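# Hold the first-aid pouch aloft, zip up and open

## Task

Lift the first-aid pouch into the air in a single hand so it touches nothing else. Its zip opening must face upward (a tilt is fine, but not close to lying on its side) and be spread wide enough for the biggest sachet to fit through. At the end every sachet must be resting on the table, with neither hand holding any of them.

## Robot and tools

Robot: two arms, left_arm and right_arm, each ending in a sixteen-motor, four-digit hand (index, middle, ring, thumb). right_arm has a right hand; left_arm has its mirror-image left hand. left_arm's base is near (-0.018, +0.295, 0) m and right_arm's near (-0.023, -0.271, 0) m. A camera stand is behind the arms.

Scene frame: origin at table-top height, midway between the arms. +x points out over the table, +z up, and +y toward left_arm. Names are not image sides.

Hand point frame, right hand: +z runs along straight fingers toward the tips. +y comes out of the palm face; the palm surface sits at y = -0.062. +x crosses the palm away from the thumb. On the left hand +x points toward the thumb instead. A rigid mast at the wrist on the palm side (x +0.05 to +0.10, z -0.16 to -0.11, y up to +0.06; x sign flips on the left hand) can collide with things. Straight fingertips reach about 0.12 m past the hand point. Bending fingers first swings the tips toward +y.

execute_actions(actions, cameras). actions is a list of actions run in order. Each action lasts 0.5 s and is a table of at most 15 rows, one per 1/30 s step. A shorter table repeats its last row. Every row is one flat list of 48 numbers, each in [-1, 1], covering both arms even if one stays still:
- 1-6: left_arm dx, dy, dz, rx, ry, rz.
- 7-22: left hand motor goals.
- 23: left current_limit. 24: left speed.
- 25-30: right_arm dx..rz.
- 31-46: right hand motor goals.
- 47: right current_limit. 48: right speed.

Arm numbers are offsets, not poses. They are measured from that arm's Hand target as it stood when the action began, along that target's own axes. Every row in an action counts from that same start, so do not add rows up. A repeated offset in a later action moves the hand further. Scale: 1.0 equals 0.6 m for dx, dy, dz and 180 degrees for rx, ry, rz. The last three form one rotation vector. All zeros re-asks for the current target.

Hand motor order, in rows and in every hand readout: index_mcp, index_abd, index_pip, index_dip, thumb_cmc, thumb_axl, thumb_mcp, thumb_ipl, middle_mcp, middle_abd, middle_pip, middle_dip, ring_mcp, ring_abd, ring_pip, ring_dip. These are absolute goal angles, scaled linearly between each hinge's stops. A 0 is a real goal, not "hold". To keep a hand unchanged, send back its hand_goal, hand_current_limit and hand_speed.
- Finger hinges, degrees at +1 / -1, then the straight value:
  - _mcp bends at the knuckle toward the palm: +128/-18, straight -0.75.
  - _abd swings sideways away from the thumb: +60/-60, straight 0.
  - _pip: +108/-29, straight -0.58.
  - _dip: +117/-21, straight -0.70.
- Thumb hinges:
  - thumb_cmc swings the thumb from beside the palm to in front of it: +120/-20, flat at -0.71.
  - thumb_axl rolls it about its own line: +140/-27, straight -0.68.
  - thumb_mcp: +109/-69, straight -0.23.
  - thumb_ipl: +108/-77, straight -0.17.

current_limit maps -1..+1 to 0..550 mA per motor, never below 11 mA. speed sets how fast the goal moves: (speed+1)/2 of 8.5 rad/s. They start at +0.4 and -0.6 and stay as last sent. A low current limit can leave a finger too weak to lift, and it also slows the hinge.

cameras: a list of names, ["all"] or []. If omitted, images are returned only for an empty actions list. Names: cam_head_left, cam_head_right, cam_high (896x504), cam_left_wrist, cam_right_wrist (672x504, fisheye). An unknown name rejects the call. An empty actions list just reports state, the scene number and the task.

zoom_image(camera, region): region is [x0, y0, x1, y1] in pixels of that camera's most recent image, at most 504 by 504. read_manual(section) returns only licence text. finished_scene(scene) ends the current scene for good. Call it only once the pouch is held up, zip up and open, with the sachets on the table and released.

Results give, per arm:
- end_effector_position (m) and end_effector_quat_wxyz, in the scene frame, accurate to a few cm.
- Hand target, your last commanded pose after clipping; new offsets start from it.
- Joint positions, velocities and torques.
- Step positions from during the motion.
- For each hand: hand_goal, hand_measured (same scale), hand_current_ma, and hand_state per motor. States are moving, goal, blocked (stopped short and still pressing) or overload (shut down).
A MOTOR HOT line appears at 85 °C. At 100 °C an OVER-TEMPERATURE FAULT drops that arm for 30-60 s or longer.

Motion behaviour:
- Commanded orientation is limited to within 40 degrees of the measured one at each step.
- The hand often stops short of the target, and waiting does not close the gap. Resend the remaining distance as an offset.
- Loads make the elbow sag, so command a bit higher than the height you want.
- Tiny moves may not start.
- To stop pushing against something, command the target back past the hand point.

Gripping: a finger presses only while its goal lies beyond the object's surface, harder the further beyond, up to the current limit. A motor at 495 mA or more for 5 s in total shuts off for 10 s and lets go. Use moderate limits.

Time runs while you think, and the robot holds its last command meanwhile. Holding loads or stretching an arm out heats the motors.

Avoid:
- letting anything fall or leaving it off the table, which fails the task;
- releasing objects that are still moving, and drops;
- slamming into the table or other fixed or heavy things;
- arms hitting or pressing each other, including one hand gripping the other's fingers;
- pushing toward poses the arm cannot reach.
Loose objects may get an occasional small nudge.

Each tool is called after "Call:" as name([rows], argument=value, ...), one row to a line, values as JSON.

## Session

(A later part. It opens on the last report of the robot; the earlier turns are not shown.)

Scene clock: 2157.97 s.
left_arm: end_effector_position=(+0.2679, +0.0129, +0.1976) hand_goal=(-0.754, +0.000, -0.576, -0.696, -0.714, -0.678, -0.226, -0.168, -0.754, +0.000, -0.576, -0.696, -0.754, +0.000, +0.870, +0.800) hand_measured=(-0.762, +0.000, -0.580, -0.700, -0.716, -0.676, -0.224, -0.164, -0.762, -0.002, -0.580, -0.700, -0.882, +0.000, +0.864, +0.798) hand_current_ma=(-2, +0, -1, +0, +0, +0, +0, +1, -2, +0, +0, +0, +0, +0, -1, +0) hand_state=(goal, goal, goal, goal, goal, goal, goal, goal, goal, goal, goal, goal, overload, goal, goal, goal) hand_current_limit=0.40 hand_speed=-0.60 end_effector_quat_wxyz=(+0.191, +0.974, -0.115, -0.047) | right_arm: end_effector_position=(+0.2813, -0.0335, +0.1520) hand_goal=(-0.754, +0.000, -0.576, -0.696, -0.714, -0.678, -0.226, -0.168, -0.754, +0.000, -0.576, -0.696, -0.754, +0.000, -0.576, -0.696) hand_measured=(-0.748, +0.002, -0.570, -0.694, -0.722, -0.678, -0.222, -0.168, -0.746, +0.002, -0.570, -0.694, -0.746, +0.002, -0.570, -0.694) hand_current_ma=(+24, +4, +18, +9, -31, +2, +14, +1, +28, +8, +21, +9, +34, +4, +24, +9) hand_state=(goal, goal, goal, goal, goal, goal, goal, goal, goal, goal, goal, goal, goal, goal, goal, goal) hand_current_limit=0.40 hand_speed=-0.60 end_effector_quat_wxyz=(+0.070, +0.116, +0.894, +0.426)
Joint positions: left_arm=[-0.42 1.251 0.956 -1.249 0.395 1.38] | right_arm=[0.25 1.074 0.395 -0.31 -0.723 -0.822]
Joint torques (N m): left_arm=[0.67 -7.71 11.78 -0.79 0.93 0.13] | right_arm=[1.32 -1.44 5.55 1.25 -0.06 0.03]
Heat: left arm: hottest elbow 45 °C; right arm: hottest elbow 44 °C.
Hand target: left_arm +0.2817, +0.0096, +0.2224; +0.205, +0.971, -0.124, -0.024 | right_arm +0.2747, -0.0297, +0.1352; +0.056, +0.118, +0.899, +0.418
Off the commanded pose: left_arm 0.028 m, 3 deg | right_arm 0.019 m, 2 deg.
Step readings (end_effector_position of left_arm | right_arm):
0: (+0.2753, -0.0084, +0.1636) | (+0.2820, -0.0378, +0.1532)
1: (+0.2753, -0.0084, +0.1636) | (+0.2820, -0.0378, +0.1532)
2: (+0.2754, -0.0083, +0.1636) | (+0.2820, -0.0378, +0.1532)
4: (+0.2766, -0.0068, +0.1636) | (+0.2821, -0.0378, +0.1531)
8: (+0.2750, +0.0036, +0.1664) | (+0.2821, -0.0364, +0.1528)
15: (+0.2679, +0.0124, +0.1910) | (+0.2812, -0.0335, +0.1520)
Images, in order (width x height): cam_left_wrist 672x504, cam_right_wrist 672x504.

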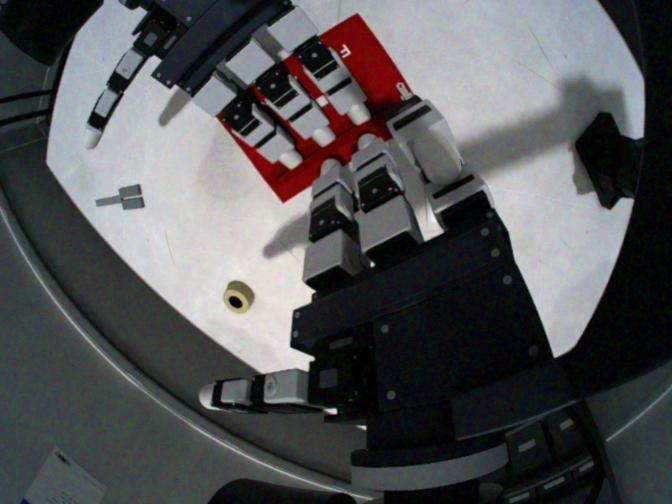

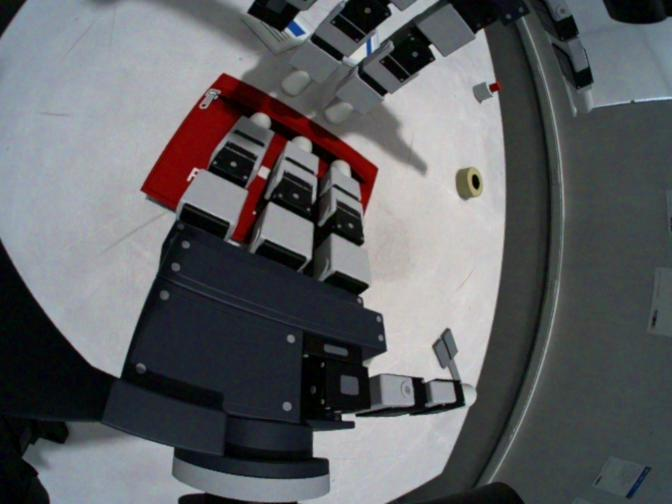

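Call:
execute_actions([
  [[0.0085,-0.0358,-0.0155,0,0,0,-0.754,0,-0.576,-0.696,-0.714,-0.678,-0.226,-0.168,-0.754,0,-0.576,-0.696,-0.754,0,0.87,0.80,0.4,-0.6,0,0.0102,-0.0086,0,0,0,-0.754,0,-0.576,-0.696,-0.714,-0.678,-0.226,-0.168,-0.754,0,-0.576,-0.696,-0.754,0,-0.576,-0.696,0.4,-0.6]],
  [[0,-0.0335,0.0763,0,0,0,-0.754,0,-0.576,-0.696,-0.714,-0.678,-0.226,-0.168,-0.754,0,-0.576,-0.696,-0.754,0,0.87,0.80,0.4,-0.6,0,0,0,0,0,0,-0.754,0,-0.576,-0.696,-0.714,-0.678,-0.226,-0.168,-0.754,0,-0.576,-0.696,-0.754,0,-0.576,-0.696,0.4,-0.6]],
], cameras=["cam_left_wrist","cam_right_wrist"])

Call:
zoom_image(camera="cam_right_wrist", region=[200, 60, 400, 220])

Call:
zoom_image(camera="cam_left_wrist", region=[200, 0, 450, 200])

Scene clock: 2291.93 s.
left_arm: end_effector_position=(+0.2858, +0.0333, +0.1655) hand_goal=(-0.754, +0.000, -0.576, -0.696, -0.714, -0.678, -0.226, -0.168, -0.754, +0.000, -0.576, -0.696, -0.754, +0.000, +0.870, +0.800) hand_measured=(-0.760, +0.000, -0.580, -0.700, -0.716, -0.676, -0.224, -0.164, -0.760, -0.002, -0.580, -0.700, -0.890, +0.000, +0.864, +0.798) hand_current_ma=(-1, +0, +0, +0, +0, +0, +0, +1, -1, +0, +0, +0, +0, +0, -1, +0) hand_state=(goal, goal, goal, goal, goal, goal, goal, goal, goal, goal, goal, goal, overload, goal, goal, goal) hand_current_limit=0.40 hand_speed=-0.60 end_effector_quat_wxyz=(+0.195, +0.973, -0.114, -0.042) | right_arm: end_effector_position=(+0.2813, -0.0334, +0.1520) hand_goal=(-0.754, +0.000, -0.576, -0.696, -0.714, -0.678, -0.226, -0.168, -0.754, +0.000, -0.576, -0.696, -0.754, +0.000, -0.576, -0.696) hand_measured=(-0.748, +0.002, -0.570, -0.694, -0.722, -0.678, -0.222, -0.168, -0.746, +0.002, -0.570, -0.694, -0.746, +0.002, -0.570, -0.694) hand_current_ma=(+26, +4, +18, +9, -31, +2, +14, +1, +28, +8, +21, +9, +34, +4, +24, +9) hand_state=(goal, goal, goal, goal, goal, goal, goal, goal, goal, goal, goal, goal, goal, goal, goal, goal) hand_current_limit=0.40 hand_speed=-0.60 end_effector_quat_wxyz=(+0.070, +0.116, +0.894, +0.426)
Joint positions: left_arm=[-0.343 1.307 0.912 -1.169 0.401 1.458] | right_arm=[0.251 1.074 0.395 -0.31 -0.723 -0.821]
Joint torques (N m): left_arm=[0.03 -7.94 8.35 0.58 0.92 0.13] | right_arm=[1.32 -3.25 6.42 0.13 -0.07 0.02]
Heat: left arm: hottest elbow 60 °C; right arm: hottest elbow 43 °C.
Hand target: left_arm +0.2926, +0.0309, +0.1721; +0.204, +0.971, -0.124, -0.025 | right_arm +0.2747, -0.0296, +0.1432; +0.056, +0.118, +0.899, +0.418
Off the commanded pose: left_arm 0.010 m, 3 deg | right_arm 0.012 m, 2 deg.
Step readings (end_effector_position of left_arm | right_arm):
0: (+0.2679, +0.0129, +0.1976) | (+0.2813, -0.0335, +0.1520)
1: (+0.2680, +0.0130, +0.1976) | (+0.2813, -0.0335, +0.1520)
2: (+0.2686, +0.0144, +0.1976) | (+0.2812, -0.0334, +0.1520)
4: (+0.2697, +0.0188, +0.1981) | (+0.2812, -0.0334, +0.1520)
8: (+0.2758, +0.0308, +0.1983) | (+0.2813, -0.0334, +0.1520)
15: (+0.2792, +0.0359, +0.2012) | (+0.2813, -0.0334, +0.1520)
16: (+0.2790, +0.0359, +0.2012) | (+0.2813, -0.0334, +0.1520)
17: (+0.2793, +0.0358, +0.2007) | (+0.2813, -0.0334, +0.1520)
19: (+0.2835, +0.0342, +0.1975) | (+0.2813, -0.0334, +0.1520)
23: (+0.2873, +0.0327, +0.1803) | (+0.2813, -0.0334, +0.1520)
30: (+0.2852, +0.0335, +0.1654) | (+0.2813, -0.0334, +0.1520)
Images, in order (width x height): cam_left_wrist 672x504, cam_right_wrist 672x504.

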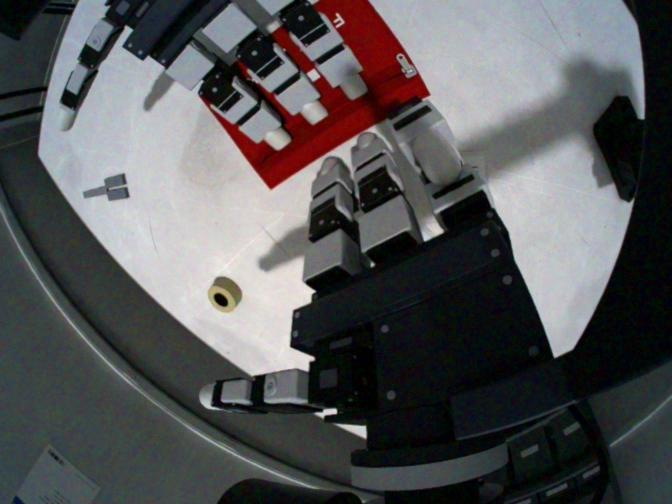

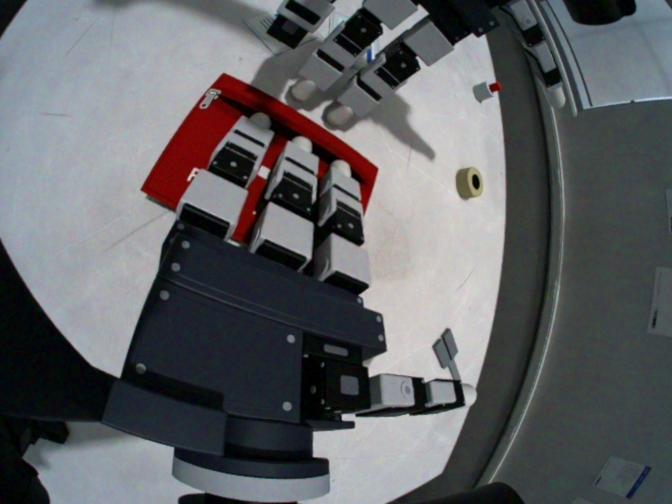

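Scaled by 2.520 from the camera's 672x504 image, which has a finer 960x720 frame.

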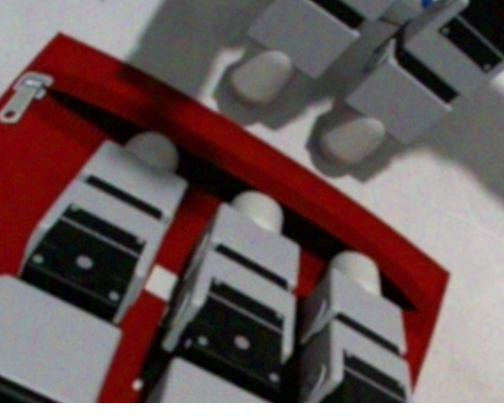

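Scaled by 2.016 from the camera's 672x504 image, which has a finer 960x720 frame.

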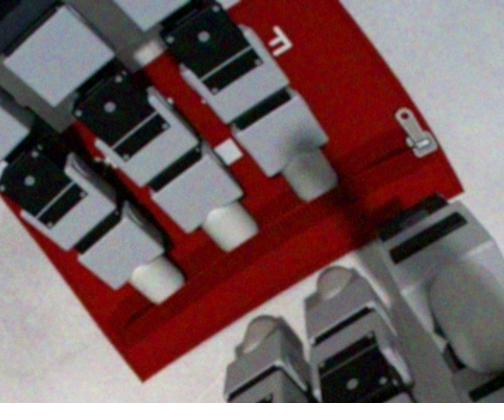

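Call:
execute_actions(actions=[], cameras=["all"])

Call:
zoom_image(camera="cam_right_wrist", region=[150, 0, 500, 260])

Call:
zoom_image(camera="cam_left_wrist", region=[180, 0, 480, 220])

Scene clock: 2331.03 s.
left_arm: end_effector_position=(+0.2858, +0.0333, +0.1655) hand_goal=(-0.754, +0.000, -0.576, -0.696, -0.714, -0.678, -0.226, -0.168, -0.754, +0.000, -0.576, -0.696, -0.754, +0.000, +0.870, +0.800) hand_measured=(-0.760, +0.000, -0.580, -0.700, -0.716, -0.676, -0.224, -0.164, -0.760, -0.002, -0.580, -0.700, -0.890, +0.000, +0.864, +0.798) hand_current_ma=(-1, +0, +0, +0, +0, +0, +0, +1, -1, +0, +0, +0, +0, +0, -1, +0) hand_state=(goal, goal, goal, goal, goal, goal, goal, goal, goal, goal, goal, goal, overload, goal, goal, goal) hand_current_limit=0.40 hand_speed=-0.60 end_effector_quat_wxyz=(+0.195, +0.973, -0.114, -0.042) | right_arm: end_effector_position=(+0.2813, -0.0334, +0.1520) hand_goal=(-0.754, +0.000, -0.576, -0.696, -0.714, -0.678, -0.226, -0.168, -0.754, +0.000, -0.576, -0.696, -0.754, +0.000, -0.576, -0.696) hand_measured=(-0.748, +0.002, -0.570, -0.694, -0.722, -0.678, -0.222, -0.168, -0.746, +0.002, -0.570, -0.694, -0.746, +0.002, -0.570, -0.694) hand_current_ma=(+26, +4, +18, +9, -31, +2, +14, +1, +28, +8, +21, +9, +34, +4, +24, +9) hand_state=(goal, goal, goal, goal, goal, goal, goal, goal, goal, goal, goal, goal, goal, goal, goal, goal) hand_current_limit=0.40 hand_speed=-0.60 end_effector_quat_wxyz=(+0.070, +0.116, +0.894, +0.426)
Joint positions: left_arm=[-0.343 1.307 0.912 -1.169 0.401 1.458] | right_arm=[0.251 1.074 0.395 -0.31 -0.723 -0.821]
Joint velocities: within noise
Joint torques (N m): left_arm=[0.09 -7.71 8.32 0.58 0.92 0.13] | right_arm=[1.32 -3.25 6.45 0.12 -0.06 0.02]
Heat: left arm: hottest elbow 51 °C; right arm: hottest elbow 44 °C.
Hand target: left_arm +0.2926, +0.0309, +0.1721; +0.204, +0.971, -0.124, -0.025 | right_arm +0.2747, -0.0296, +0.1432; +0.056, +0.118, +0.899, +0.418
Off the commanded pose: left_arm 0.010 m, 3 deg | right_arm 0.012 m, 2 deg.

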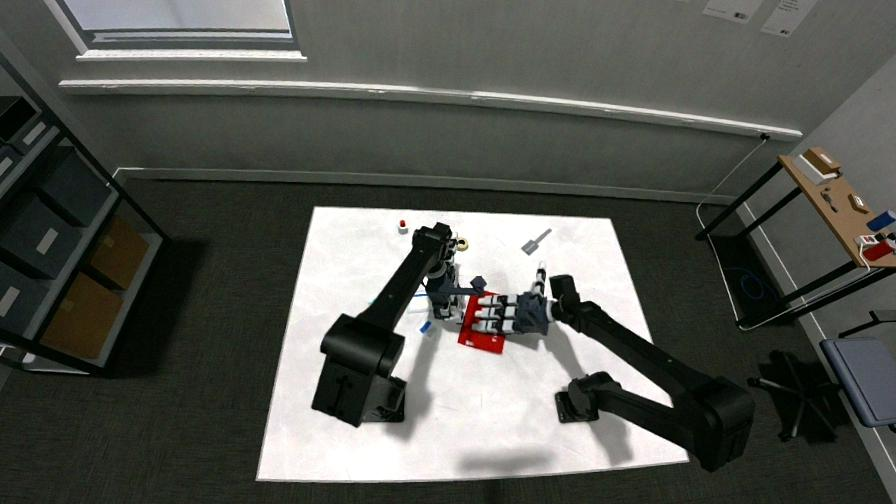

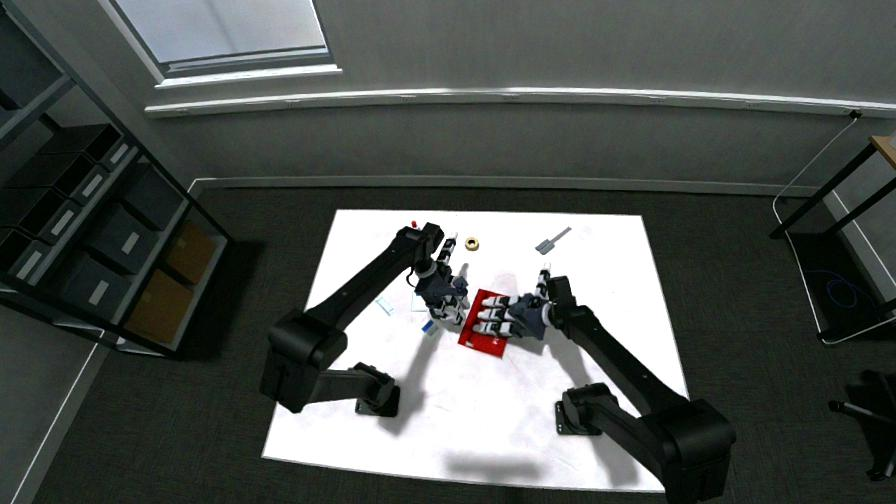

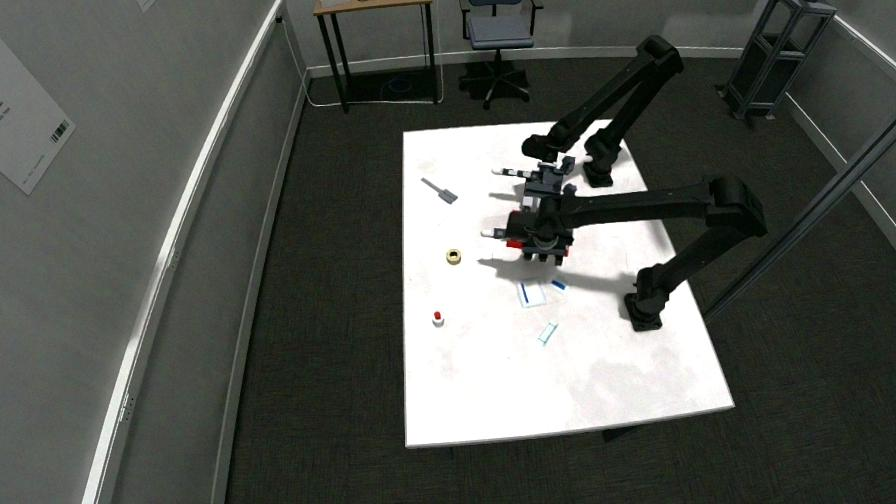

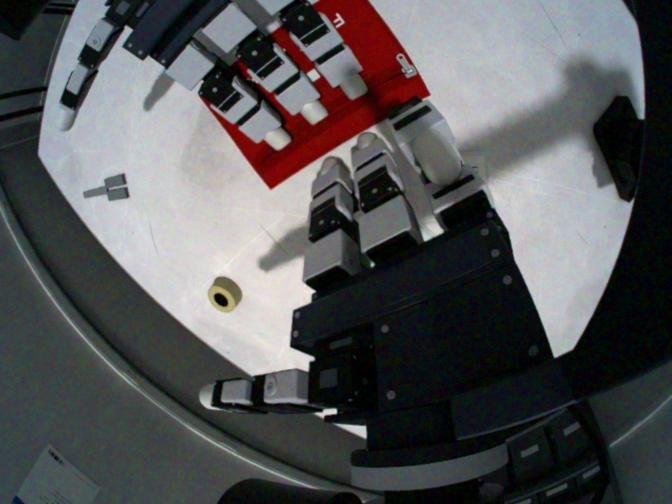

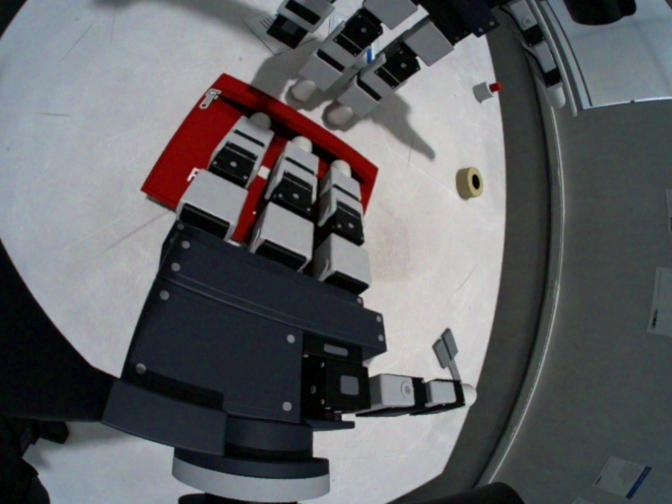

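Scaled by 1.440 from the camera's 672x504 image, which has a finer 960x720 frame.

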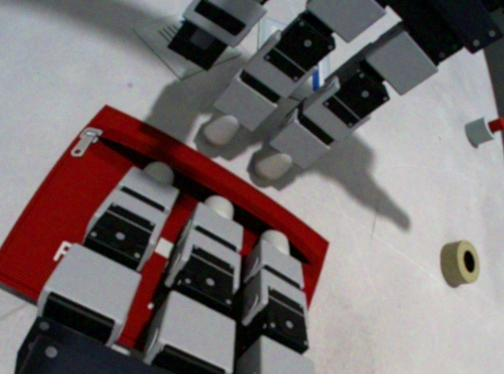

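Scaled by 1.680 from the camera's 672x504 image, which has a finer 960x720 frame.

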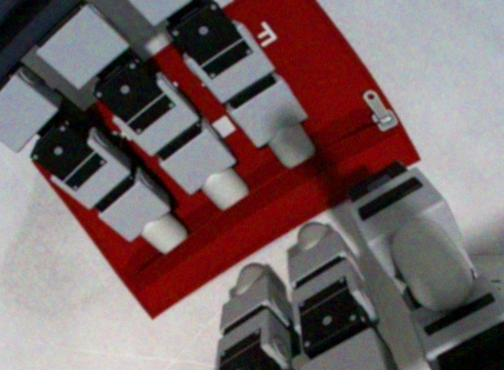

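Call:
execute_actions([
  [[0,-0.0067,0.0153,0,0,0,-0.754,0,-0.576,-0.696,-0.714,-0.678,-0.226,-0.168,-0.754,0,-0.576,-0.696,-0.754,0,0.87,0.8,0.4,-0.6,0,0,0,0,0,0,-0.754,0,-0.576,-0.696,-0.714,-0.678,-0.226,-0.168,-0.754,0,-0.576,-0.696,-0.754,0,-0.576,-0.696,0.4,-0.6]],
], cameras=[])

Scene clock: 2339.20 s.
left_arm: end_effector_position=(+0.2882, +0.0324, +0.1625) hand_goal=(-0.754, +0.000, -0.576, -0.696, -0.714, -0.678, -0.226, -0.168, -0.754, +0.000, -0.576, -0.696, -0.754, +0.000, +0.870, +0.800) hand_measured=(-0.754, +0.006, -0.576, -0.698, -0.716, -0.676, -0.224, -0.164, -0.760, -0.002, -0.580, -0.700, -0.890, +0.000, +0.864, +0.798) hand_current_ma=(+0, +1, +0, +0, +0, +0, +0, +1, -1, +0, +0, +0, +0, +0, -1, +0) hand_state=(goal, goal, goal, goal, goal, goal, goal, goal, goal, goal, goal, goal, overload, goal, goal, goal) hand_current_limit=0.40 hand_speed=-0.60 end_effector_quat_wxyz=(+0.197, +0.973, -0.116, -0.033) | right_arm: end_effector_position=(+0.2813, -0.0334, +0.1520) hand_goal=(-0.754, +0.000, -0.576, -0.696, -0.714, -0.678, -0.226, -0.168, -0.754, +0.000, -0.576, -0.696, -0.754, +0.000, -0.576, -0.696) hand_measured=(-0.748, +0.002, -0.570, -0.694, -0.722, -0.678, -0.222, -0.168, -0.746, +0.002, -0.570, -0.694, -0.746, +0.002, -0.570, -0.694) hand_current_ma=(+26, +4, +18, +9, -31, +2, +14, +1, +28, +8, +21, +9, +34, +4, +24, +9) hand_state=(goal, goal, goal, goal, goal, goal, goal, goal, goal, goal, goal, goal, goal, goal, goal, goal) hand_current_limit=0.40 hand_speed=-0.60 end_effector_quat_wxyz=(+0.070, +0.116, +0.894, +0.426)
Joint positions: left_arm=[-0.343 1.308 0.904 -1.142 0.401 1.458] | right_arm=[0.251 1.074 0.395 -0.31 -0.723 -0.821]
Joint torques (N m): left_arm=[0.03 -6.95 7.56 0.72 0.88 0.12] | right_arm=[1.26 -3.31 6.45 0.13 -0.06 0.02]
Heat: left arm: hottest elbow 51 °C; right arm: hottest elbow 44 °C.
Hand target: left_arm +0.2926, +0.0309, +0.1621; +0.204, +0.971, -0.124, -0.024 | right_arm +0.2747, -0.0296, +0.1432; +0.056, +0.118, +0.899, +0.418
Off the commanded pose: left_arm 0.005 m, 2 deg | right_arm 0.012 m, 2 deg.
Step readings (end_effector_position of left_arm | right_arm):
0: (+0.2858, +0.0333, +0.1655) | (+0.2813, -0.0334, +0.1520)
1: (+0.2858, +0.0333, +0.1655) | (+0.2813, -0.0334, +0.1520)
2: (+0.2864, +0.0331, +0.1656) | (+0.2813, -0.0334, +0.1520)
4: (+0.2877, +0.0326, +0.1651) | (+0.2813, -0.0334, +0.1520)
8: (+0.2880, +0.0325, +0.1630) | (+0.2813, -0.0334, +0.1520)
15: (+0.2882, +0.0324, +0.1625) | (+0.2813, -0.0334, +0.1520)
No camera images: "cameras" was empty.

Call:
execute_actions([
  [[0,0,0,0,0,0,-0.754,0,-0.576,-0.696,-0.714,-0.678,-0.226,-0.168,-0.754,0,-0.576,-0.696,-0.754,0,0.87,0.8,0.4,-0.6,0,0.0051,-0.0043,0,0,0,-0.754,0,-0.576,-0.696,-0.714,-0.678,-0.226,-0.168,-0.754,0,-0.576,-0.696,-0.754,0,-0.576,-0.696,0.4,-0.6]],
  [[0,0,0,0,0,0,-0.754,0,-0.576,-0.696,-0.714,-0.678,-0.226,-0.168,-0.754,0,-0.576,-0.696,-0.754,0,0.87,0.8,0.4,-0.6,0.0023,0.016,0.019,0,0,0,-0.754,0,-0.576,-0.696,-0.714,-0.678,-0.226,-0.168,-0.754,0,-0.576,-0.696,-0.754,0,-0.576,-0.696,0.4,-0.6]],
], cameras=["cam_right_wrist"])

Call:
zoom_image(camera="cam_right_wrist", region=[200, 60, 400, 220])

Scene clock: 2357.33 s.
left_arm: end_effector_position=(+0.2882, +0.0324, +0.1625) hand_goal=(-0.754, +0.000, -0.576, -0.696, -0.714, -0.678, -0.226, -0.168, -0.754, +0.000, -0.576, -0.696, -0.754, +0.000, +0.870, +0.800) hand_measured=(-0.754, +0.006, -0.576, -0.698, -0.716, -0.676, -0.224, -0.164, -0.760, -0.002, -0.580, -0.700, -0.890, +0.000, +0.864, +0.798) hand_current_ma=(+0, +1, +0, +0, +0, +0, +0, +1, -1, +0, +0, +0, +0, +0, -1, +0) hand_state=(goal, goal, goal, goal, goal, goal, goal, goal, goal, goal, goal, goal, overload, goal, goal, goal) hand_current_limit=0.40 hand_speed=-0.60 end_effector_quat_wxyz=(+0.197, +0.973, -0.116, -0.033) | right_arm: end_effector_position=(+0.2761, -0.0210, +0.1512) hand_goal=(-0.754, +0.000, -0.576, -0.696, -0.714, -0.678, -0.226, -0.168, -0.754, +0.000, -0.576, -0.696, -0.754, +0.000, -0.576, -0.696) hand_measured=(-0.738, -0.002, -0.566, -0.692, -0.722, -0.678, -0.222, -0.168, -0.742, -0.002, -0.566, -0.692, -0.744, -0.002, -0.566, -0.692) hand_current_ma=(+64, -6, +35, +17, -31, +2, +14, +1, +52, -4, +36, +12, +42, -5, +34, +12) hand_state=(goal, goal, goal, goal, goal, goal, goal, goal, goal, goal, goal, goal, goal, goal, goal, goal) hand_current_limit=0.40 hand_speed=-0.60 end_effector_quat_wxyz=(+0.060, +0.120, +0.897, +0.422)
Joint positions: left_arm=[-0.343 1.308 0.904 -1.142 0.401 1.458] | right_arm=[0.306 1.065 0.395 -0.304 -0.692 -0.763]
Joint torques (N m): left_arm=[0.09 -6.95 7.57 0.75 0.88 0.12] | right_arm=[1.44 -1.73 7.5 1.16 -0.06 0.05]
Heat: left arm: hottest elbow 49 °C; right arm: hottest elbow 44 °C.
Hand target: left_arm +0.2926, +0.0309, +0.1621; +0.204, +0.971, -0.124, -0.024 | right_arm +0.2771, -0.0148, +0.1472; +0.056, +0.118, +0.899, +0.418
Off the commanded pose: left_arm 0.005 m, 2 deg | right_arm 0.007 m, 1 deg.
Step readings (end_effector_position of left_arm | right_arm):
0: (+0.2882, +0.0324, +0.1625) | (+0.2813, -0.0334, +0.1520)
1: (+0.2882, +0.0324, +0.1625) | (+0.2813, -0.0334, +0.1520)
2: (+0.2882, +0.0324, +0.1625) | (+0.2813, -0.0334, +0.1521)
4: (+0.2882, +0.0324, +0.1625) | (+0.2809, -0.0336, +0.1521)
8: (+0.2882, +0.0324, +0.1625) | (+0.2803, -0.0338, +0.1526)
15: (+0.2882, +0.0324, +0.1625) | (+0.2799, -0.0339, +0.1523)
16: (+0.2882, +0.0324, +0.1625) | (+0.2799, -0.0339, +0.1523)
17: (+0.2882, +0.0324, +0.1625) | (+0.2800, -0.0335, +0.1517)
19: (+0.2882, +0.0324, +0.1625) | (+0.2789, -0.0306, +0.1506)
23: (+0.2882, +0.0324, +0.1625) | (+0.2751, -0.0226, +0.1509)
30: (+0.2882, +0.0324, +0.1625) | (+0.2757, -0.0212, +0.1511)
Images, in order (width x height): cam_right_wrist 672x504.

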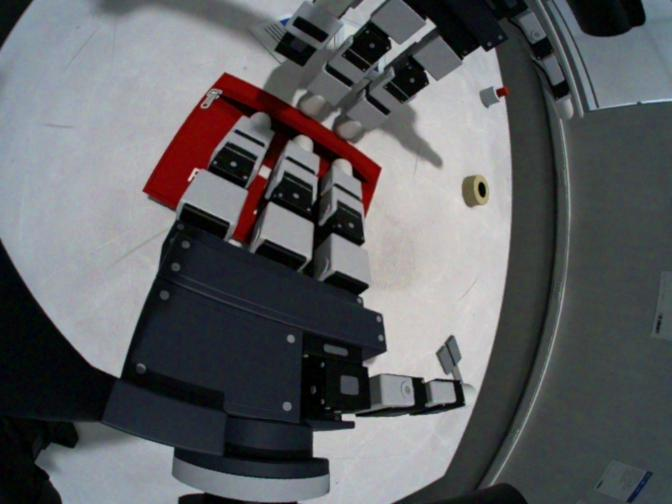

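Scaled by 2.520 from the camera's 672x504 image, which has a finer 960x720 frame.

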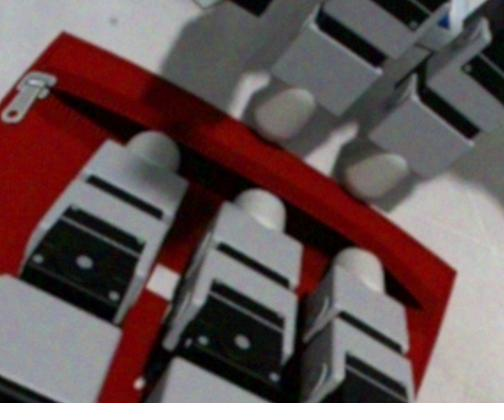

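Call:
execute_actions([
  [[0,0,0,0,0,0,-0.754,0,-0.576,-0.696,-0.714,-0.678,-0.226,-0.168,-0.754,0,-0.576,-0.696,-0.754,0,0.87,0.8,0.4,-0.6,0,0.0064,-0.0054,0,0,0,-0.754,0,-0.576,-0.696,-0.714,-0.678,-0.226,-0.168,-0.754,0,-0.576,-0.696,-0.754,0,-0.576,-0.696,0.4,-0.6]],
  [[0,0,0,0,0,0,-0.754,0,-0.576,-0.696,-0.714,-0.678,-0.226,-0.168,-0.754,0,-0.576,-0.696,-0.754,0,0.87,0.8,0.4,-0.6,0.0016,0.0107,0.0127,0,0,0,-0.754,0,-0.576,-0.696,-0.714,-0.678,-0.226,-0.168,-0.754,0,-0.576,-0.696,-0.754,0,-0.576,-0.696,0.4,-0.6]],
], cameras=["cam_right_wrist"])

Call:
zoom_image(camera="cam_right_wrist", region=[200, 60, 400, 220])

Scene clock: 2368.00 s.
left_arm: end_effector_position=(+0.2882, +0.0324, +0.1625) hand_goal=(-0.754, +0.000, -0.576, -0.696, -0.714, -0.678, -0.226, -0.168, -0.754, +0.000, -0.576, -0.696, -0.754, +0.000, +0.870, +0.800) hand_measured=(-0.754, +0.006, -0.576, -0.698, -0.716, -0.676, -0.224, -0.164, -0.760, -0.002, -0.580, -0.700, -0.890, +0.000, +0.864, +0.798) hand_current_ma=(+0, +1, +0, +0, +0, +0, +0, +1, -1, +0, +0, +0, +0, +0, -1, +0) hand_state=(goal, goal, goal, goal, goal, goal, goal, goal, goal, goal, goal, goal, overload, goal, goal, goal) hand_current_limit=0.40 hand_speed=-0.60 end_effector_quat_wxyz=(+0.197, +0.973, -0.116, -0.033) | right_arm: end_effector_position=(+0.2746, -0.0139, +0.1504) hand_goal=(-0.754, +0.000, -0.576, -0.696, -0.714, -0.678, -0.226, -0.168, -0.754, +0.000, -0.576, -0.696, -0.754, +0.000, -0.576, -0.696) hand_measured=(-0.736, -0.002, -0.566, -0.690, -0.722, -0.678, -0.222, -0.168, -0.740, -0.002, -0.566, -0.692, -0.742, -0.002, -0.566, -0.692) hand_current_ma=(+74, -6, +40, +19, -31, +2, +14, +1, +58, -6, +39, +12, +45, -8, +34, +12) hand_state=(goal, goal, goal, goal, goal, goal, goal, goal, goal, goal, goal, goal, goal, goal, goal, goal) hand_current_limit=0.40 hand_speed=-0.60 end_effector_quat_wxyz=(+0.057, +0.124, +0.898, +0.419)
Joint positions: left_arm=[-0.343 1.308 0.904 -1.142 0.401 1.458] | right_arm=[0.339 1.065 0.395 -0.29 -0.67 -0.724]
Joint torques (N m): left_arm=[0.09 -6.89 7.56 0.75 0.89 0.12] | right_arm=[1.49 -1.73 8.53 1.05 -0.06 0.04]
Heat: left arm: hottest elbow 48 °C; right arm: hottest elbow 44 °C.
Hand target: left_arm +0.2926, +0.0309, +0.1621; +0.204, +0.971, -0.124, -0.024 | right_arm +0.2789, -0.0050, +0.1522; +0.056, +0.118, +0.899, +0.418
Off the commanded pose: left_arm 0.005 m, 2 deg | right_arm 0.010 m, 1 deg.
Step readings (end_effector_position of left_arm | right_arm):
0: (+0.2882, +0.0324, +0.1625) | (+0.2761, -0.0210, +0.1512)
1: (+0.2882, +0.0324, +0.1625) | (+0.2761, -0.0210, +0.1512)
2: (+0.2882, +0.0324, +0.1625) | (+0.2761, -0.0210, +0.1512)
4: (+0.2882, +0.0324, +0.1625) | (+0.2761, -0.0210, +0.1512)
8: (+0.2882, +0.0324, +0.1625) | (+0.2762, -0.0210, +0.1512)
15: (+0.2882, +0.0324, +0.1625) | (+0.2762, -0.0210, +0.1512)
16: (+0.2882, +0.0324, +0.1625) | (+0.2763, -0.0210, +0.1510)
17: (+0.2882, +0.0324, +0.1625) | (+0.2762, -0.0208, +0.1508)
19: (+0.2882, +0.0324, +0.1625) | (+0.2753, -0.0187, +0.1502)
23: (+0.2882, +0.0324, +0.1625) | (+0.2739, -0.0144, +0.1505)
30: (+0.2882, +0.0324, +0.1625) | (+0.2745, -0.0139, +0.1504)
Images, in order (width x height): cam_right_wrist 672x504.

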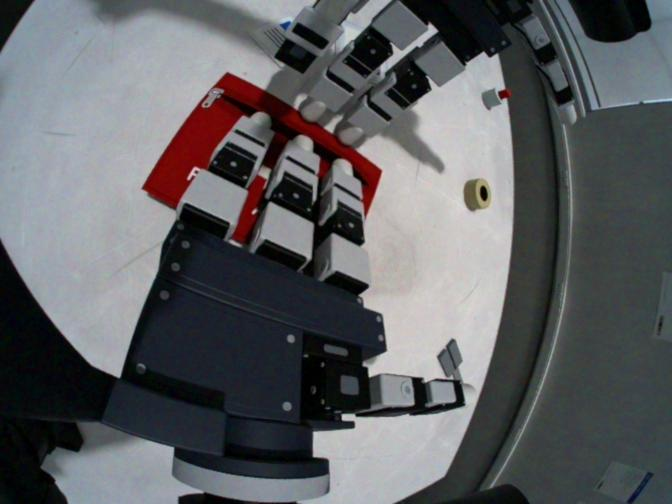

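Scaled by 2.520 from the camera's 672x504 image, which has a finer 960x720 frame.

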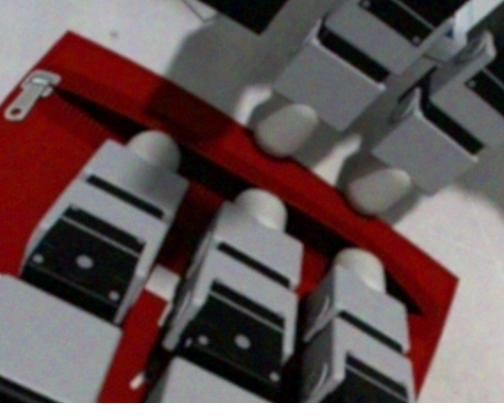

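Call:
execute_actions([
  [[0,0,0,0,0,0,-0.754,0,-0.576,-0.696,-0.714,-0.678,-0.226,-0.168,-0.754,0,-0.576,-0.696,-0.754,0,0.87,0.8,0.4,-0.6,0,0.0103,-0.0086,0,0,0,-0.754,0,-0.576,-0.696,-0.714,-0.678,-0.226,-0.168,-0.754,0,-0.576,-0.696,-0.754,0,-0.576,-0.696,0.4,-0.6]],
], cameras=[])

Scene clock: 2380.17 s.
left_arm: end_effector_position=(+0.2882, +0.0324, +0.1625) hand_goal=(-0.754, +0.000, -0.576, -0.696, -0.714, -0.678, -0.226, -0.168, -0.754, +0.000, -0.576, -0.696, -0.754, +0.000, +0.870, +0.800) hand_measured=(-0.754, +0.006, -0.576, -0.698, -0.716, -0.676, -0.224, -0.164, -0.760, -0.002, -0.580, -0.700, -0.890, +0.000, +0.864, +0.798) hand_current_ma=(+0, +1, +0, +0, +0, +0, +0, +1, -1, +0, +0, +0, +0, +0, -1, +0) hand_state=(goal, goal, goal, goal, goal, goal, goal, goal, goal, goal, goal, goal, overload, goal, goal, goal) hand_current_limit=0.40 hand_speed=-0.60 end_effector_quat_wxyz=(+0.197, +0.973, -0.116, -0.033) | right_arm: end_effector_position=(+0.2745, -0.0140, +0.1512) hand_goal=(-0.754, +0.000, -0.576, -0.696, -0.714, -0.678, -0.226, -0.168, -0.754, +0.000, -0.576, -0.696, -0.754, +0.000, -0.576, -0.696) hand_measured=(-0.736, -0.002, -0.566, -0.690, -0.722, -0.678, -0.222, -0.168, -0.740, -0.002, -0.566, -0.692, -0.744, -0.002, -0.566, -0.692) hand_current_ma=(+74, -6, +40, +19, -31, +2, +14, +1, +57, -6, +39, +12, +41, -8, +34, +12) hand_state=(goal, goal, goal, goal, goal, goal, goal, goal, goal, goal, goal, goal, goal, goal, goal, goal) hand_current_limit=0.40 hand_speed=-0.60 end_effector_quat_wxyz=(+0.058, +0.124, +0.898, +0.418)
Joint positions: left_arm=[-0.343 1.308 0.904 -1.142 0.401 1.458] | right_arm=[0.34 1.061 0.395 -0.294 -0.667 -0.723]
Joint torques (N m): left_arm=[0.09 -6.95 7.57 0.75 0.88 0.12] | right_arm=[1.49 -3.19 9.39 0.02 -0.18 0.04]
Heat: left arm: hottest elbow 48 °C; right arm: hottest elbow 45 °C.
Hand target: left_arm +0.2926, +0.0309, +0.1621; +0.204, +0.971, -0.124, -0.024 | right_arm +0.2789, -0.0050, +0.1603; +0.056, +0.118, +0.899, +0.418
Off the commanded pose: left_arm 0.005 m, 2 deg | right_arm 0.013 m, 1 deg.
Step readings (end_effector_position of left_arm | right_arm):
0: (+0.2882, +0.0324, +0.1625) | (+0.2746, -0.0139, +0.1504)
1: (+0.2882, +0.0324, +0.1625) | (+0.2746, -0.0139, +0.1504)
2: (+0.2882, +0.0324, +0.1625) | (+0.2746, -0.0139, +0.1504)
4: (+0.2882, +0.0324, +0.1625) | (+0.2748, -0.0138, +0.1507)
8: (+0.2882, +0.0324, +0.1625) | (+0.2747, -0.0137, +0.1512)
15: (+0.2882, +0.0324, +0.1625) | (+0.2745, -0.0140, +0.1512)
No camera images: "cameras" was empty.

Call:
execute_actions([
  [[0,0,0,0,0,0,-0.754,0,-0.576,-0.696,-0.714,-0.678,-0.226,-0.168,-0.754,0,-0.576,-0.696,-0.754,0,0.87,0.8,0.4,-0.6,0,0.0064,-0.0054,0,0,0,-0.754,0,-0.576,-0.696,-0.714,-0.678,-0.226,-0.168,-0.754,0,-0.576,-0.696,-0.754,0,-0.576,-0.696,0.4,-0.6]],
  [[0,0,0,0,0,0,-0.754,0,-0.576,-0.696,-0.714,-0.678,-0.226,-0.168,-0.754,0,-0.576,-0.696,-0.754,0,0.87,0.8,0.4,-0.6,0.0016,0.0107,0.0127,0,0,0,-0.754,0,-0.576,-0.696,-0.714,-0.678,-0.226,-0.168,-0.754,0,-0.576,-0.696,-0.754,0,-0.576,-0.696,0.4,-0.6]],
], cameras=["cam_right_wrist"])

Call:
zoom_image(camera="cam_right_wrist", region=[200, 60, 400, 220])

Scene clock: 2393.63 s.
left_arm: end_effector_position=(+0.2882, +0.0324, +0.1625) hand_goal=(-0.754, +0.000, -0.576, -0.696, -0.714, -0.678, -0.226, -0.168, -0.754, +0.000, -0.576, -0.696, -0.754, +0.000, +0.870, +0.800) hand_measured=(-0.754, +0.006, -0.576, -0.698, -0.716, -0.676, -0.224, -0.164, -0.760, -0.002, -0.580, -0.700, -0.890, +0.000, +0.864, +0.798) hand_current_ma=(+0, +1, +0, +0, +0, +0, +0, +1, -1, +0, +0, +0, +0, +0, -1, +0) hand_state=(goal, goal, goal, goal, goal, goal, goal, goal, goal, goal, goal, goal, overload, goal, goal, goal) hand_current_limit=0.40 hand_speed=-0.60 end_effector_quat_wxyz=(+0.197, +0.973, -0.116, -0.033) | right_arm: end_effector_position=(+0.2716, -0.0068, +0.1527) hand_goal=(-0.754, +0.000, -0.576, -0.696, -0.714, -0.678, -0.226, -0.168, -0.754, +0.000, -0.576, -0.696, -0.754, +0.000, -0.576, -0.696) hand_measured=(-0.740, -0.004, -0.566, -0.690, -0.722, -0.678, -0.222, -0.168, -0.746, -0.004, -0.566, -0.692, -0.752, -0.002, -0.568, -0.692) hand_current_ma=(+53, -10, +40, +19, -31, +2, +14, +1, +30, -13, +39, +12, +6, -8, +25, +12) hand_state=(goal, goal, goal, goal, goal, goal, goal, goal, goal, goal, goal, goal, goal, goal, goal, goal) hand_current_limit=0.40 hand_speed=-0.60 end_effector_quat_wxyz=(+0.050, +0.128, +0.901, +0.412)
Joint positions: left_arm=[-0.343 1.308 0.904 -1.142 0.401 1.458] | right_arm=[0.373 1.05 0.406 -0.317 -0.646 -0.691]
Joint torques (N m): left_arm=[0.09 -6.83 7.54 0.75 0.88 0.12] | right_arm=[1.49 -2.14 9.83 1.05 -0.27 0.04]
Heat: left arm: hottest elbow 47 °C; right arm: hottest elbow 46 °C.
Hand target: left_arm +0.2926, +0.0309, +0.1621; +0.204, +0.971, -0.124, -0.024 | right_arm +0.2804, +0.0049, +0.1653; +0.056, +0.118, +0.899, +0.418
Off the commanded pose: left_arm 0.005 m, 2 deg | right_arm 0.019 m, 2 deg.
Step readings (end_effector_position of left_arm | right_arm):
0: (+0.2882, +0.0324, +0.1625) | (+0.2745, -0.0140, +0.1512)
1: (+0.2882, +0.0324, +0.1625) | (+0.2745, -0.0140, +0.1512)
2: (+0.2882, +0.0324, +0.1625) | (+0.2745, -0.0140, +0.1514)
4: (+0.2882, +0.0324, +0.1625) | (+0.2745, -0.0142, +0.1519)
8: (+0.2882, +0.0324, +0.1625) | (+0.2734, -0.0144, +0.1524)
15: (+0.2882, +0.0324, +0.1625) | (+0.2732, -0.0143, +0.1524)
16: (+0.2882, +0.0324, +0.1625) | (+0.2732, -0.0143, +0.1524)
17: (+0.2882, +0.0324, +0.1625) | (+0.2734, -0.0141, +0.1522)
19: (+0.2882, +0.0324, +0.1625) | (+0.2733, -0.0120, +0.1525)
23: (+0.2882, +0.0324, +0.1625) | (+0.2712, -0.0073, +0.1527)
30: (+0.2882, +0.0324, +0.1625) | (+0.2716, -0.0069, +0.1527)
Images, in order (width x height): cam_right_wrist 672x504.

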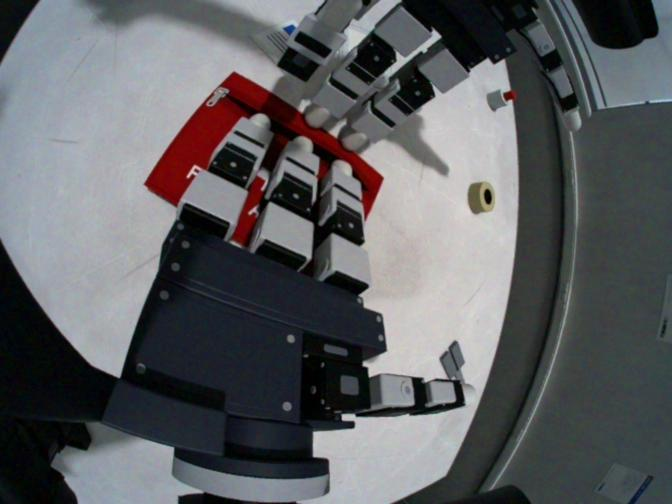

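Scaled by 2.520 from the camera's 672x504 image, which has a finer 960x720 frame.

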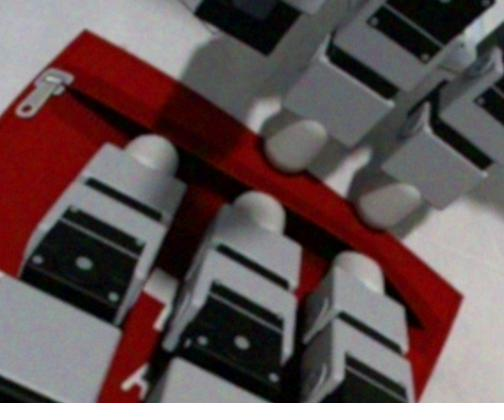

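Call:
execute_actions([
  [[0,0,0,0,0,0,-0.754,0,-0.576,-0.696,-0.714,-0.678,-0.226,-0.168,-0.754,0,-0.576,-0.696,-0.754,0,0.87,0.8,0.4,-0.6,0.0016,0.014,0.0095,0,0,0,-0.754,0,-0.576,-0.696,-0.714,-0.678,-0.226,-0.168,-0.754,0,-0.576,-0.696,-0.754,0,-0.576,-0.696,0.4,-0.6]],
], cameras=["cam_right_wrist"])

Call:
zoom_image(camera="cam_right_wrist", region=[200, 60, 400, 220])

Scene clock: 2402.67 s.
left_arm: end_effector_position=(+0.2882, +0.0324, +0.1625) hand_goal=(-0.754, +0.000, -0.576, -0.696, -0.714, -0.678, -0.226, -0.168, -0.754, +0.000, -0.576, -0.696, -0.754, +0.000, +0.870, +0.800) hand_measured=(-0.754, +0.006, -0.576, -0.698, -0.716, -0.676, -0.224, -0.164, -0.760, -0.002, -0.580, -0.700, -0.890, +0.000, +0.864, +0.798) hand_current_ma=(+0, +1, +0, +0, +0, +0, +0, +1, -1, +0, +0, +0, +0, +0, -1, +0) hand_state=(goal, goal, goal, goal, goal, goal, goal, goal, goal, goal, goal, goal, overload, goal, goal, goal) hand_current_limit=0.40 hand_speed=-0.60 end_effector_quat_wxyz=(+0.197, +0.973, -0.116, -0.033) | right_arm: end_effector_position=(+0.2714, +0.0010, +0.1542) hand_goal=(-0.754, +0.000, -0.576, -0.696, -0.714, -0.678, -0.226, -0.168, -0.754, +0.000, -0.576, -0.696, -0.754, +0.000, -0.576, -0.696) hand_measured=(-0.744, -0.006, -0.566, -0.690, -0.722, -0.678, -0.222, -0.168, -0.752, -0.004, -0.570, -0.692, -0.756, -0.002, -0.574, -0.692) hand_current_ma=(+38, -21, +34, +19, -31, +2, +14, +1, +4, -13, +21, +12, -6, -8, +9, +11) hand_state=(goal, goal, goal, goal, goal, goal, goal, goal, goal, goal, goal, goal, goal, goal, goal, goal) hand_current_limit=0.40 hand_speed=-0.60 end_effector_quat_wxyz=(+0.047, +0.130, +0.902, +0.410)
Joint positions: left_arm=[-0.343 1.308 0.904 -1.142 0.401 1.458] | right_arm=[0.404 1.053 0.414 -0.311 -0.626 -0.658]
Joint torques (N m): left_arm=[0.15 -6.95 7.56 0.75 0.88 0.12] | right_arm=[1.49 -1.73 10.18 1.4 -0.31 0.04]
Heat: left arm: hottest elbow 47 °C; right arm: hottest elbow 47 °C.
Hand target: left_arm +0.2926, +0.0309, +0.1621; +0.204, +0.971, -0.124, -0.024 | right_arm +0.2821, +0.0146, +0.1680; +0.056, +0.118, +0.899, +0.418
Off the commanded pose: left_arm 0.005 m, 2 deg | right_arm 0.022 m, 2 deg.
Step readings (end_effector_position of left_arm | right_arm):
0: (+0.2882, +0.0324, +0.1625) | (+0.2716, -0.0068, +0.1527)
1: (+0.2882, +0.0324, +0.1625) | (+0.2718, -0.0069, +0.1527)
2: (+0.2882, +0.0324, +0.1625) | (+0.2721, -0.0067, +0.1527)
4: (+0.2882, +0.0324, +0.1625) | (+0.2721, -0.0045, +0.1532)
8: (+0.2882, +0.0324, +0.1625) | (+0.2702, +0.0003, +0.1539)
15: (+0.2882, +0.0324, +0.1625) | (+0.2711, +0.0009, +0.1541)
Images, in order (width x height): cam_right_wrist 672x504.

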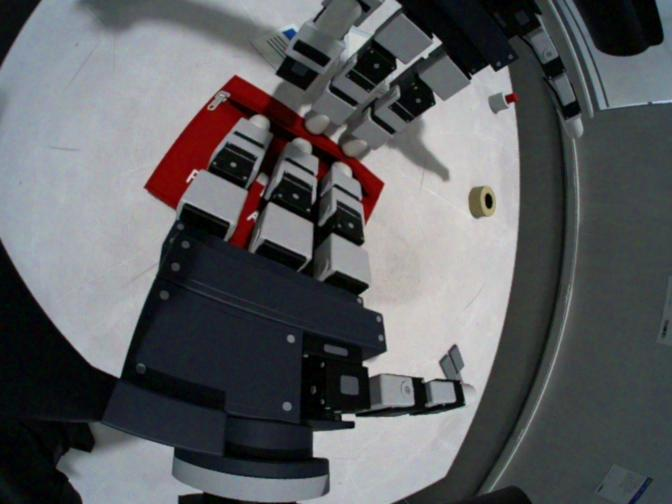

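Scaled by 2.520 from the camera's 672x504 image, which has a finer 960x720 frame.

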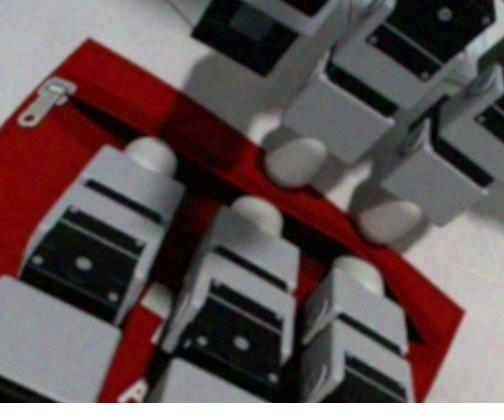

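Call:
execute_actions([
  [[0,0,0,0,0,0,-0.754,0,-0.576,-0.696,-0.714,-0.678,-0.226,-0.168,-0.754,0,-0.576,-0.696,-0.754,0,0.87,0.8,0.4,-0.6,0.0016,0.0107,0.0127,0,0,0,-0.754,0,-0.576,-0.696,-0.714,-0.678,-0.226,-0.168,-0.754,0,-0.576,-0.696,-0.754,0,-0.576,-0.696,0.4,-0.6]],
], cameras=["cam_right_wrist","cam_left_wrist"])

Call:
zoom_image(camera="cam_right_wrist", region=[200, 60, 400, 220])

Call:
zoom_image(camera="cam_left_wrist", region=[200, 0, 450, 200])

Scene clock: 2413.23 s.
left_arm: end_effector_position=(+0.2883, +0.0325, +0.1625) hand_goal=(-0.754, +0.000, -0.576, -0.696, -0.714, -0.678, -0.226, -0.168, -0.754, +0.000, -0.576, -0.696, -0.754, +0.000, +0.870, +0.800) hand_measured=(-0.756, +0.008, -0.576, -0.698, -0.716, -0.676, -0.224, -0.164, -0.766, -0.002, -0.580, -0.700, -0.890, +0.000, +0.864, +0.798) hand_current_ma=(+0, +2, +0, +0, +0, +0, +0, +1, -4, +0, -1, +0, +0, +0, -1, +0) hand_state=(goal, goal, goal, goal, goal, goal, goal, goal, goal, goal, goal, goal, overload, goal, goal, goal) hand_current_limit=0.40 hand_speed=-0.60 end_effector_quat_wxyz=(+0.197, +0.973, -0.115, -0.033) | right_arm: end_effector_position=(+0.2735, +0.0085, +0.1547) hand_goal=(-0.754, +0.000, -0.576, -0.696, -0.714, -0.678, -0.226, -0.168, -0.754, +0.000, -0.576, -0.696, -0.754, +0.000, -0.576, -0.696) hand_measured=(-0.748, -0.004, -0.570, -0.692, -0.722, -0.678, -0.222, -0.168, -0.756, -0.002, -0.574, -0.694, -0.756, -0.002, -0.574, -0.694) hand_current_ma=(+24, -11, +23, +15, -31, +2, +14, +1, -7, -6, +7, +8, -10, -8, +6, +9) hand_state=(goal, goal, goal, goal, goal, goal, goal, goal, goal, goal, goal, goal, goal, goal, goal, goal) hand_current_limit=0.40 hand_speed=-0.60 end_effector_quat_wxyz=(+0.049, +0.132, +0.902, +0.409)
Joint positions: left_arm=[-0.343 1.308 0.904 -1.142 0.401 1.458] | right_arm=[0.431 1.066 0.422 -0.29 -0.606 -0.629]
Joint torques (N m): left_arm=[0.09 -6.89 7.56 0.75 0.88 0.12] | right_arm=[1.9 -1.38 10.26 1.57 -0.29 0.06]
Heat: left arm: hottest elbow 47 °C; right arm: hottest elbow 50 °C.
Hand target: left_arm +0.2926, +0.0309, +0.1621; +0.204, +0.971, -0.124, -0.024 | right_arm +0.2837, +0.0245, +0.1682; +0.056, +0.118, +0.899, +0.418
Off the commanded pose: left_arm 0.005 m, 2 deg | right_arm 0.023 m, 2 deg.
Step readings (end_effector_position of left_arm | right_arm):
0: (+0.2882, +0.0324, +0.1625) | (+0.2714, +0.0010, +0.1542)
1: (+0.2882, +0.0324, +0.1625) | (+0.2716, +0.0009, +0.1540)
2: (+0.2882, +0.0324, +0.1625) | (+0.2716, +0.0012, +0.1539)
4: (+0.2882, +0.0324, +0.1625) | (+0.2717, +0.0035, +0.1539)
8: (+0.2882, +0.0324, +0.1625) | (+0.2722, +0.0080, +0.1546)
15: (+0.2882, +0.0324, +0.1625) | (+0.2734, +0.0085, +0.1547)
Images, in order (width x height): cam_left_wrist 672x504, cam_right_wrist 672x504.

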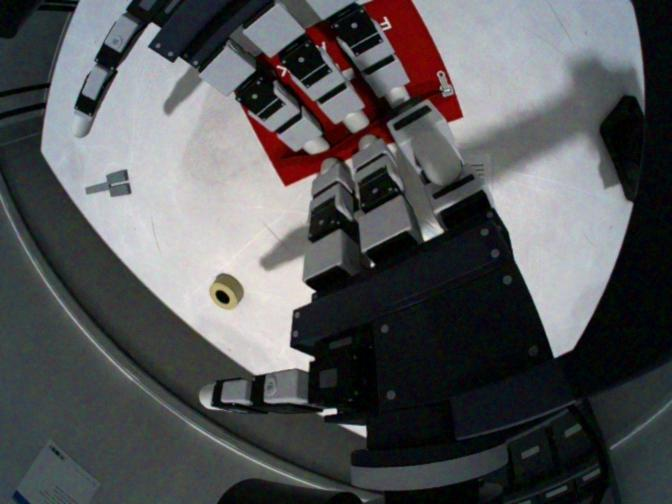

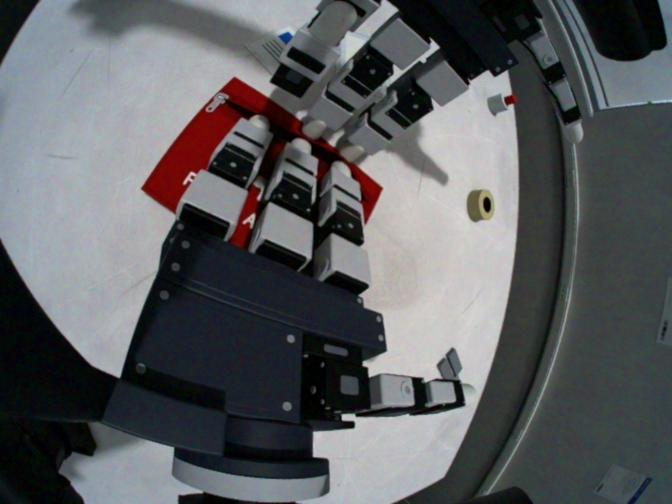

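Scaled by 2.520 from the camera's 672x504 image, which has a finer 960x720 frame.

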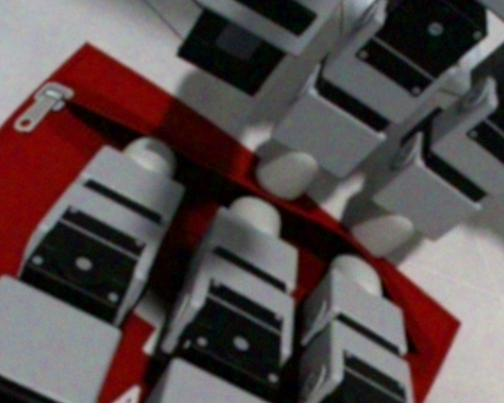

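Scaled by 2.016 from the camera's 672x504 image, which has a finer 960x720 frame.

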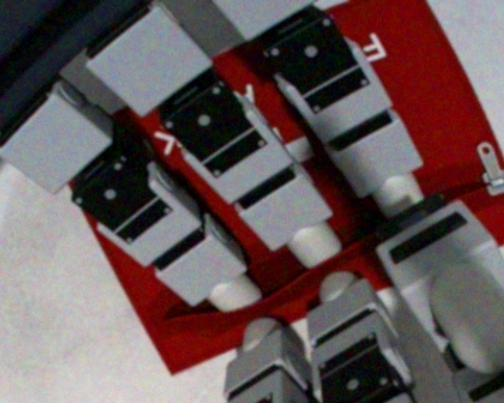

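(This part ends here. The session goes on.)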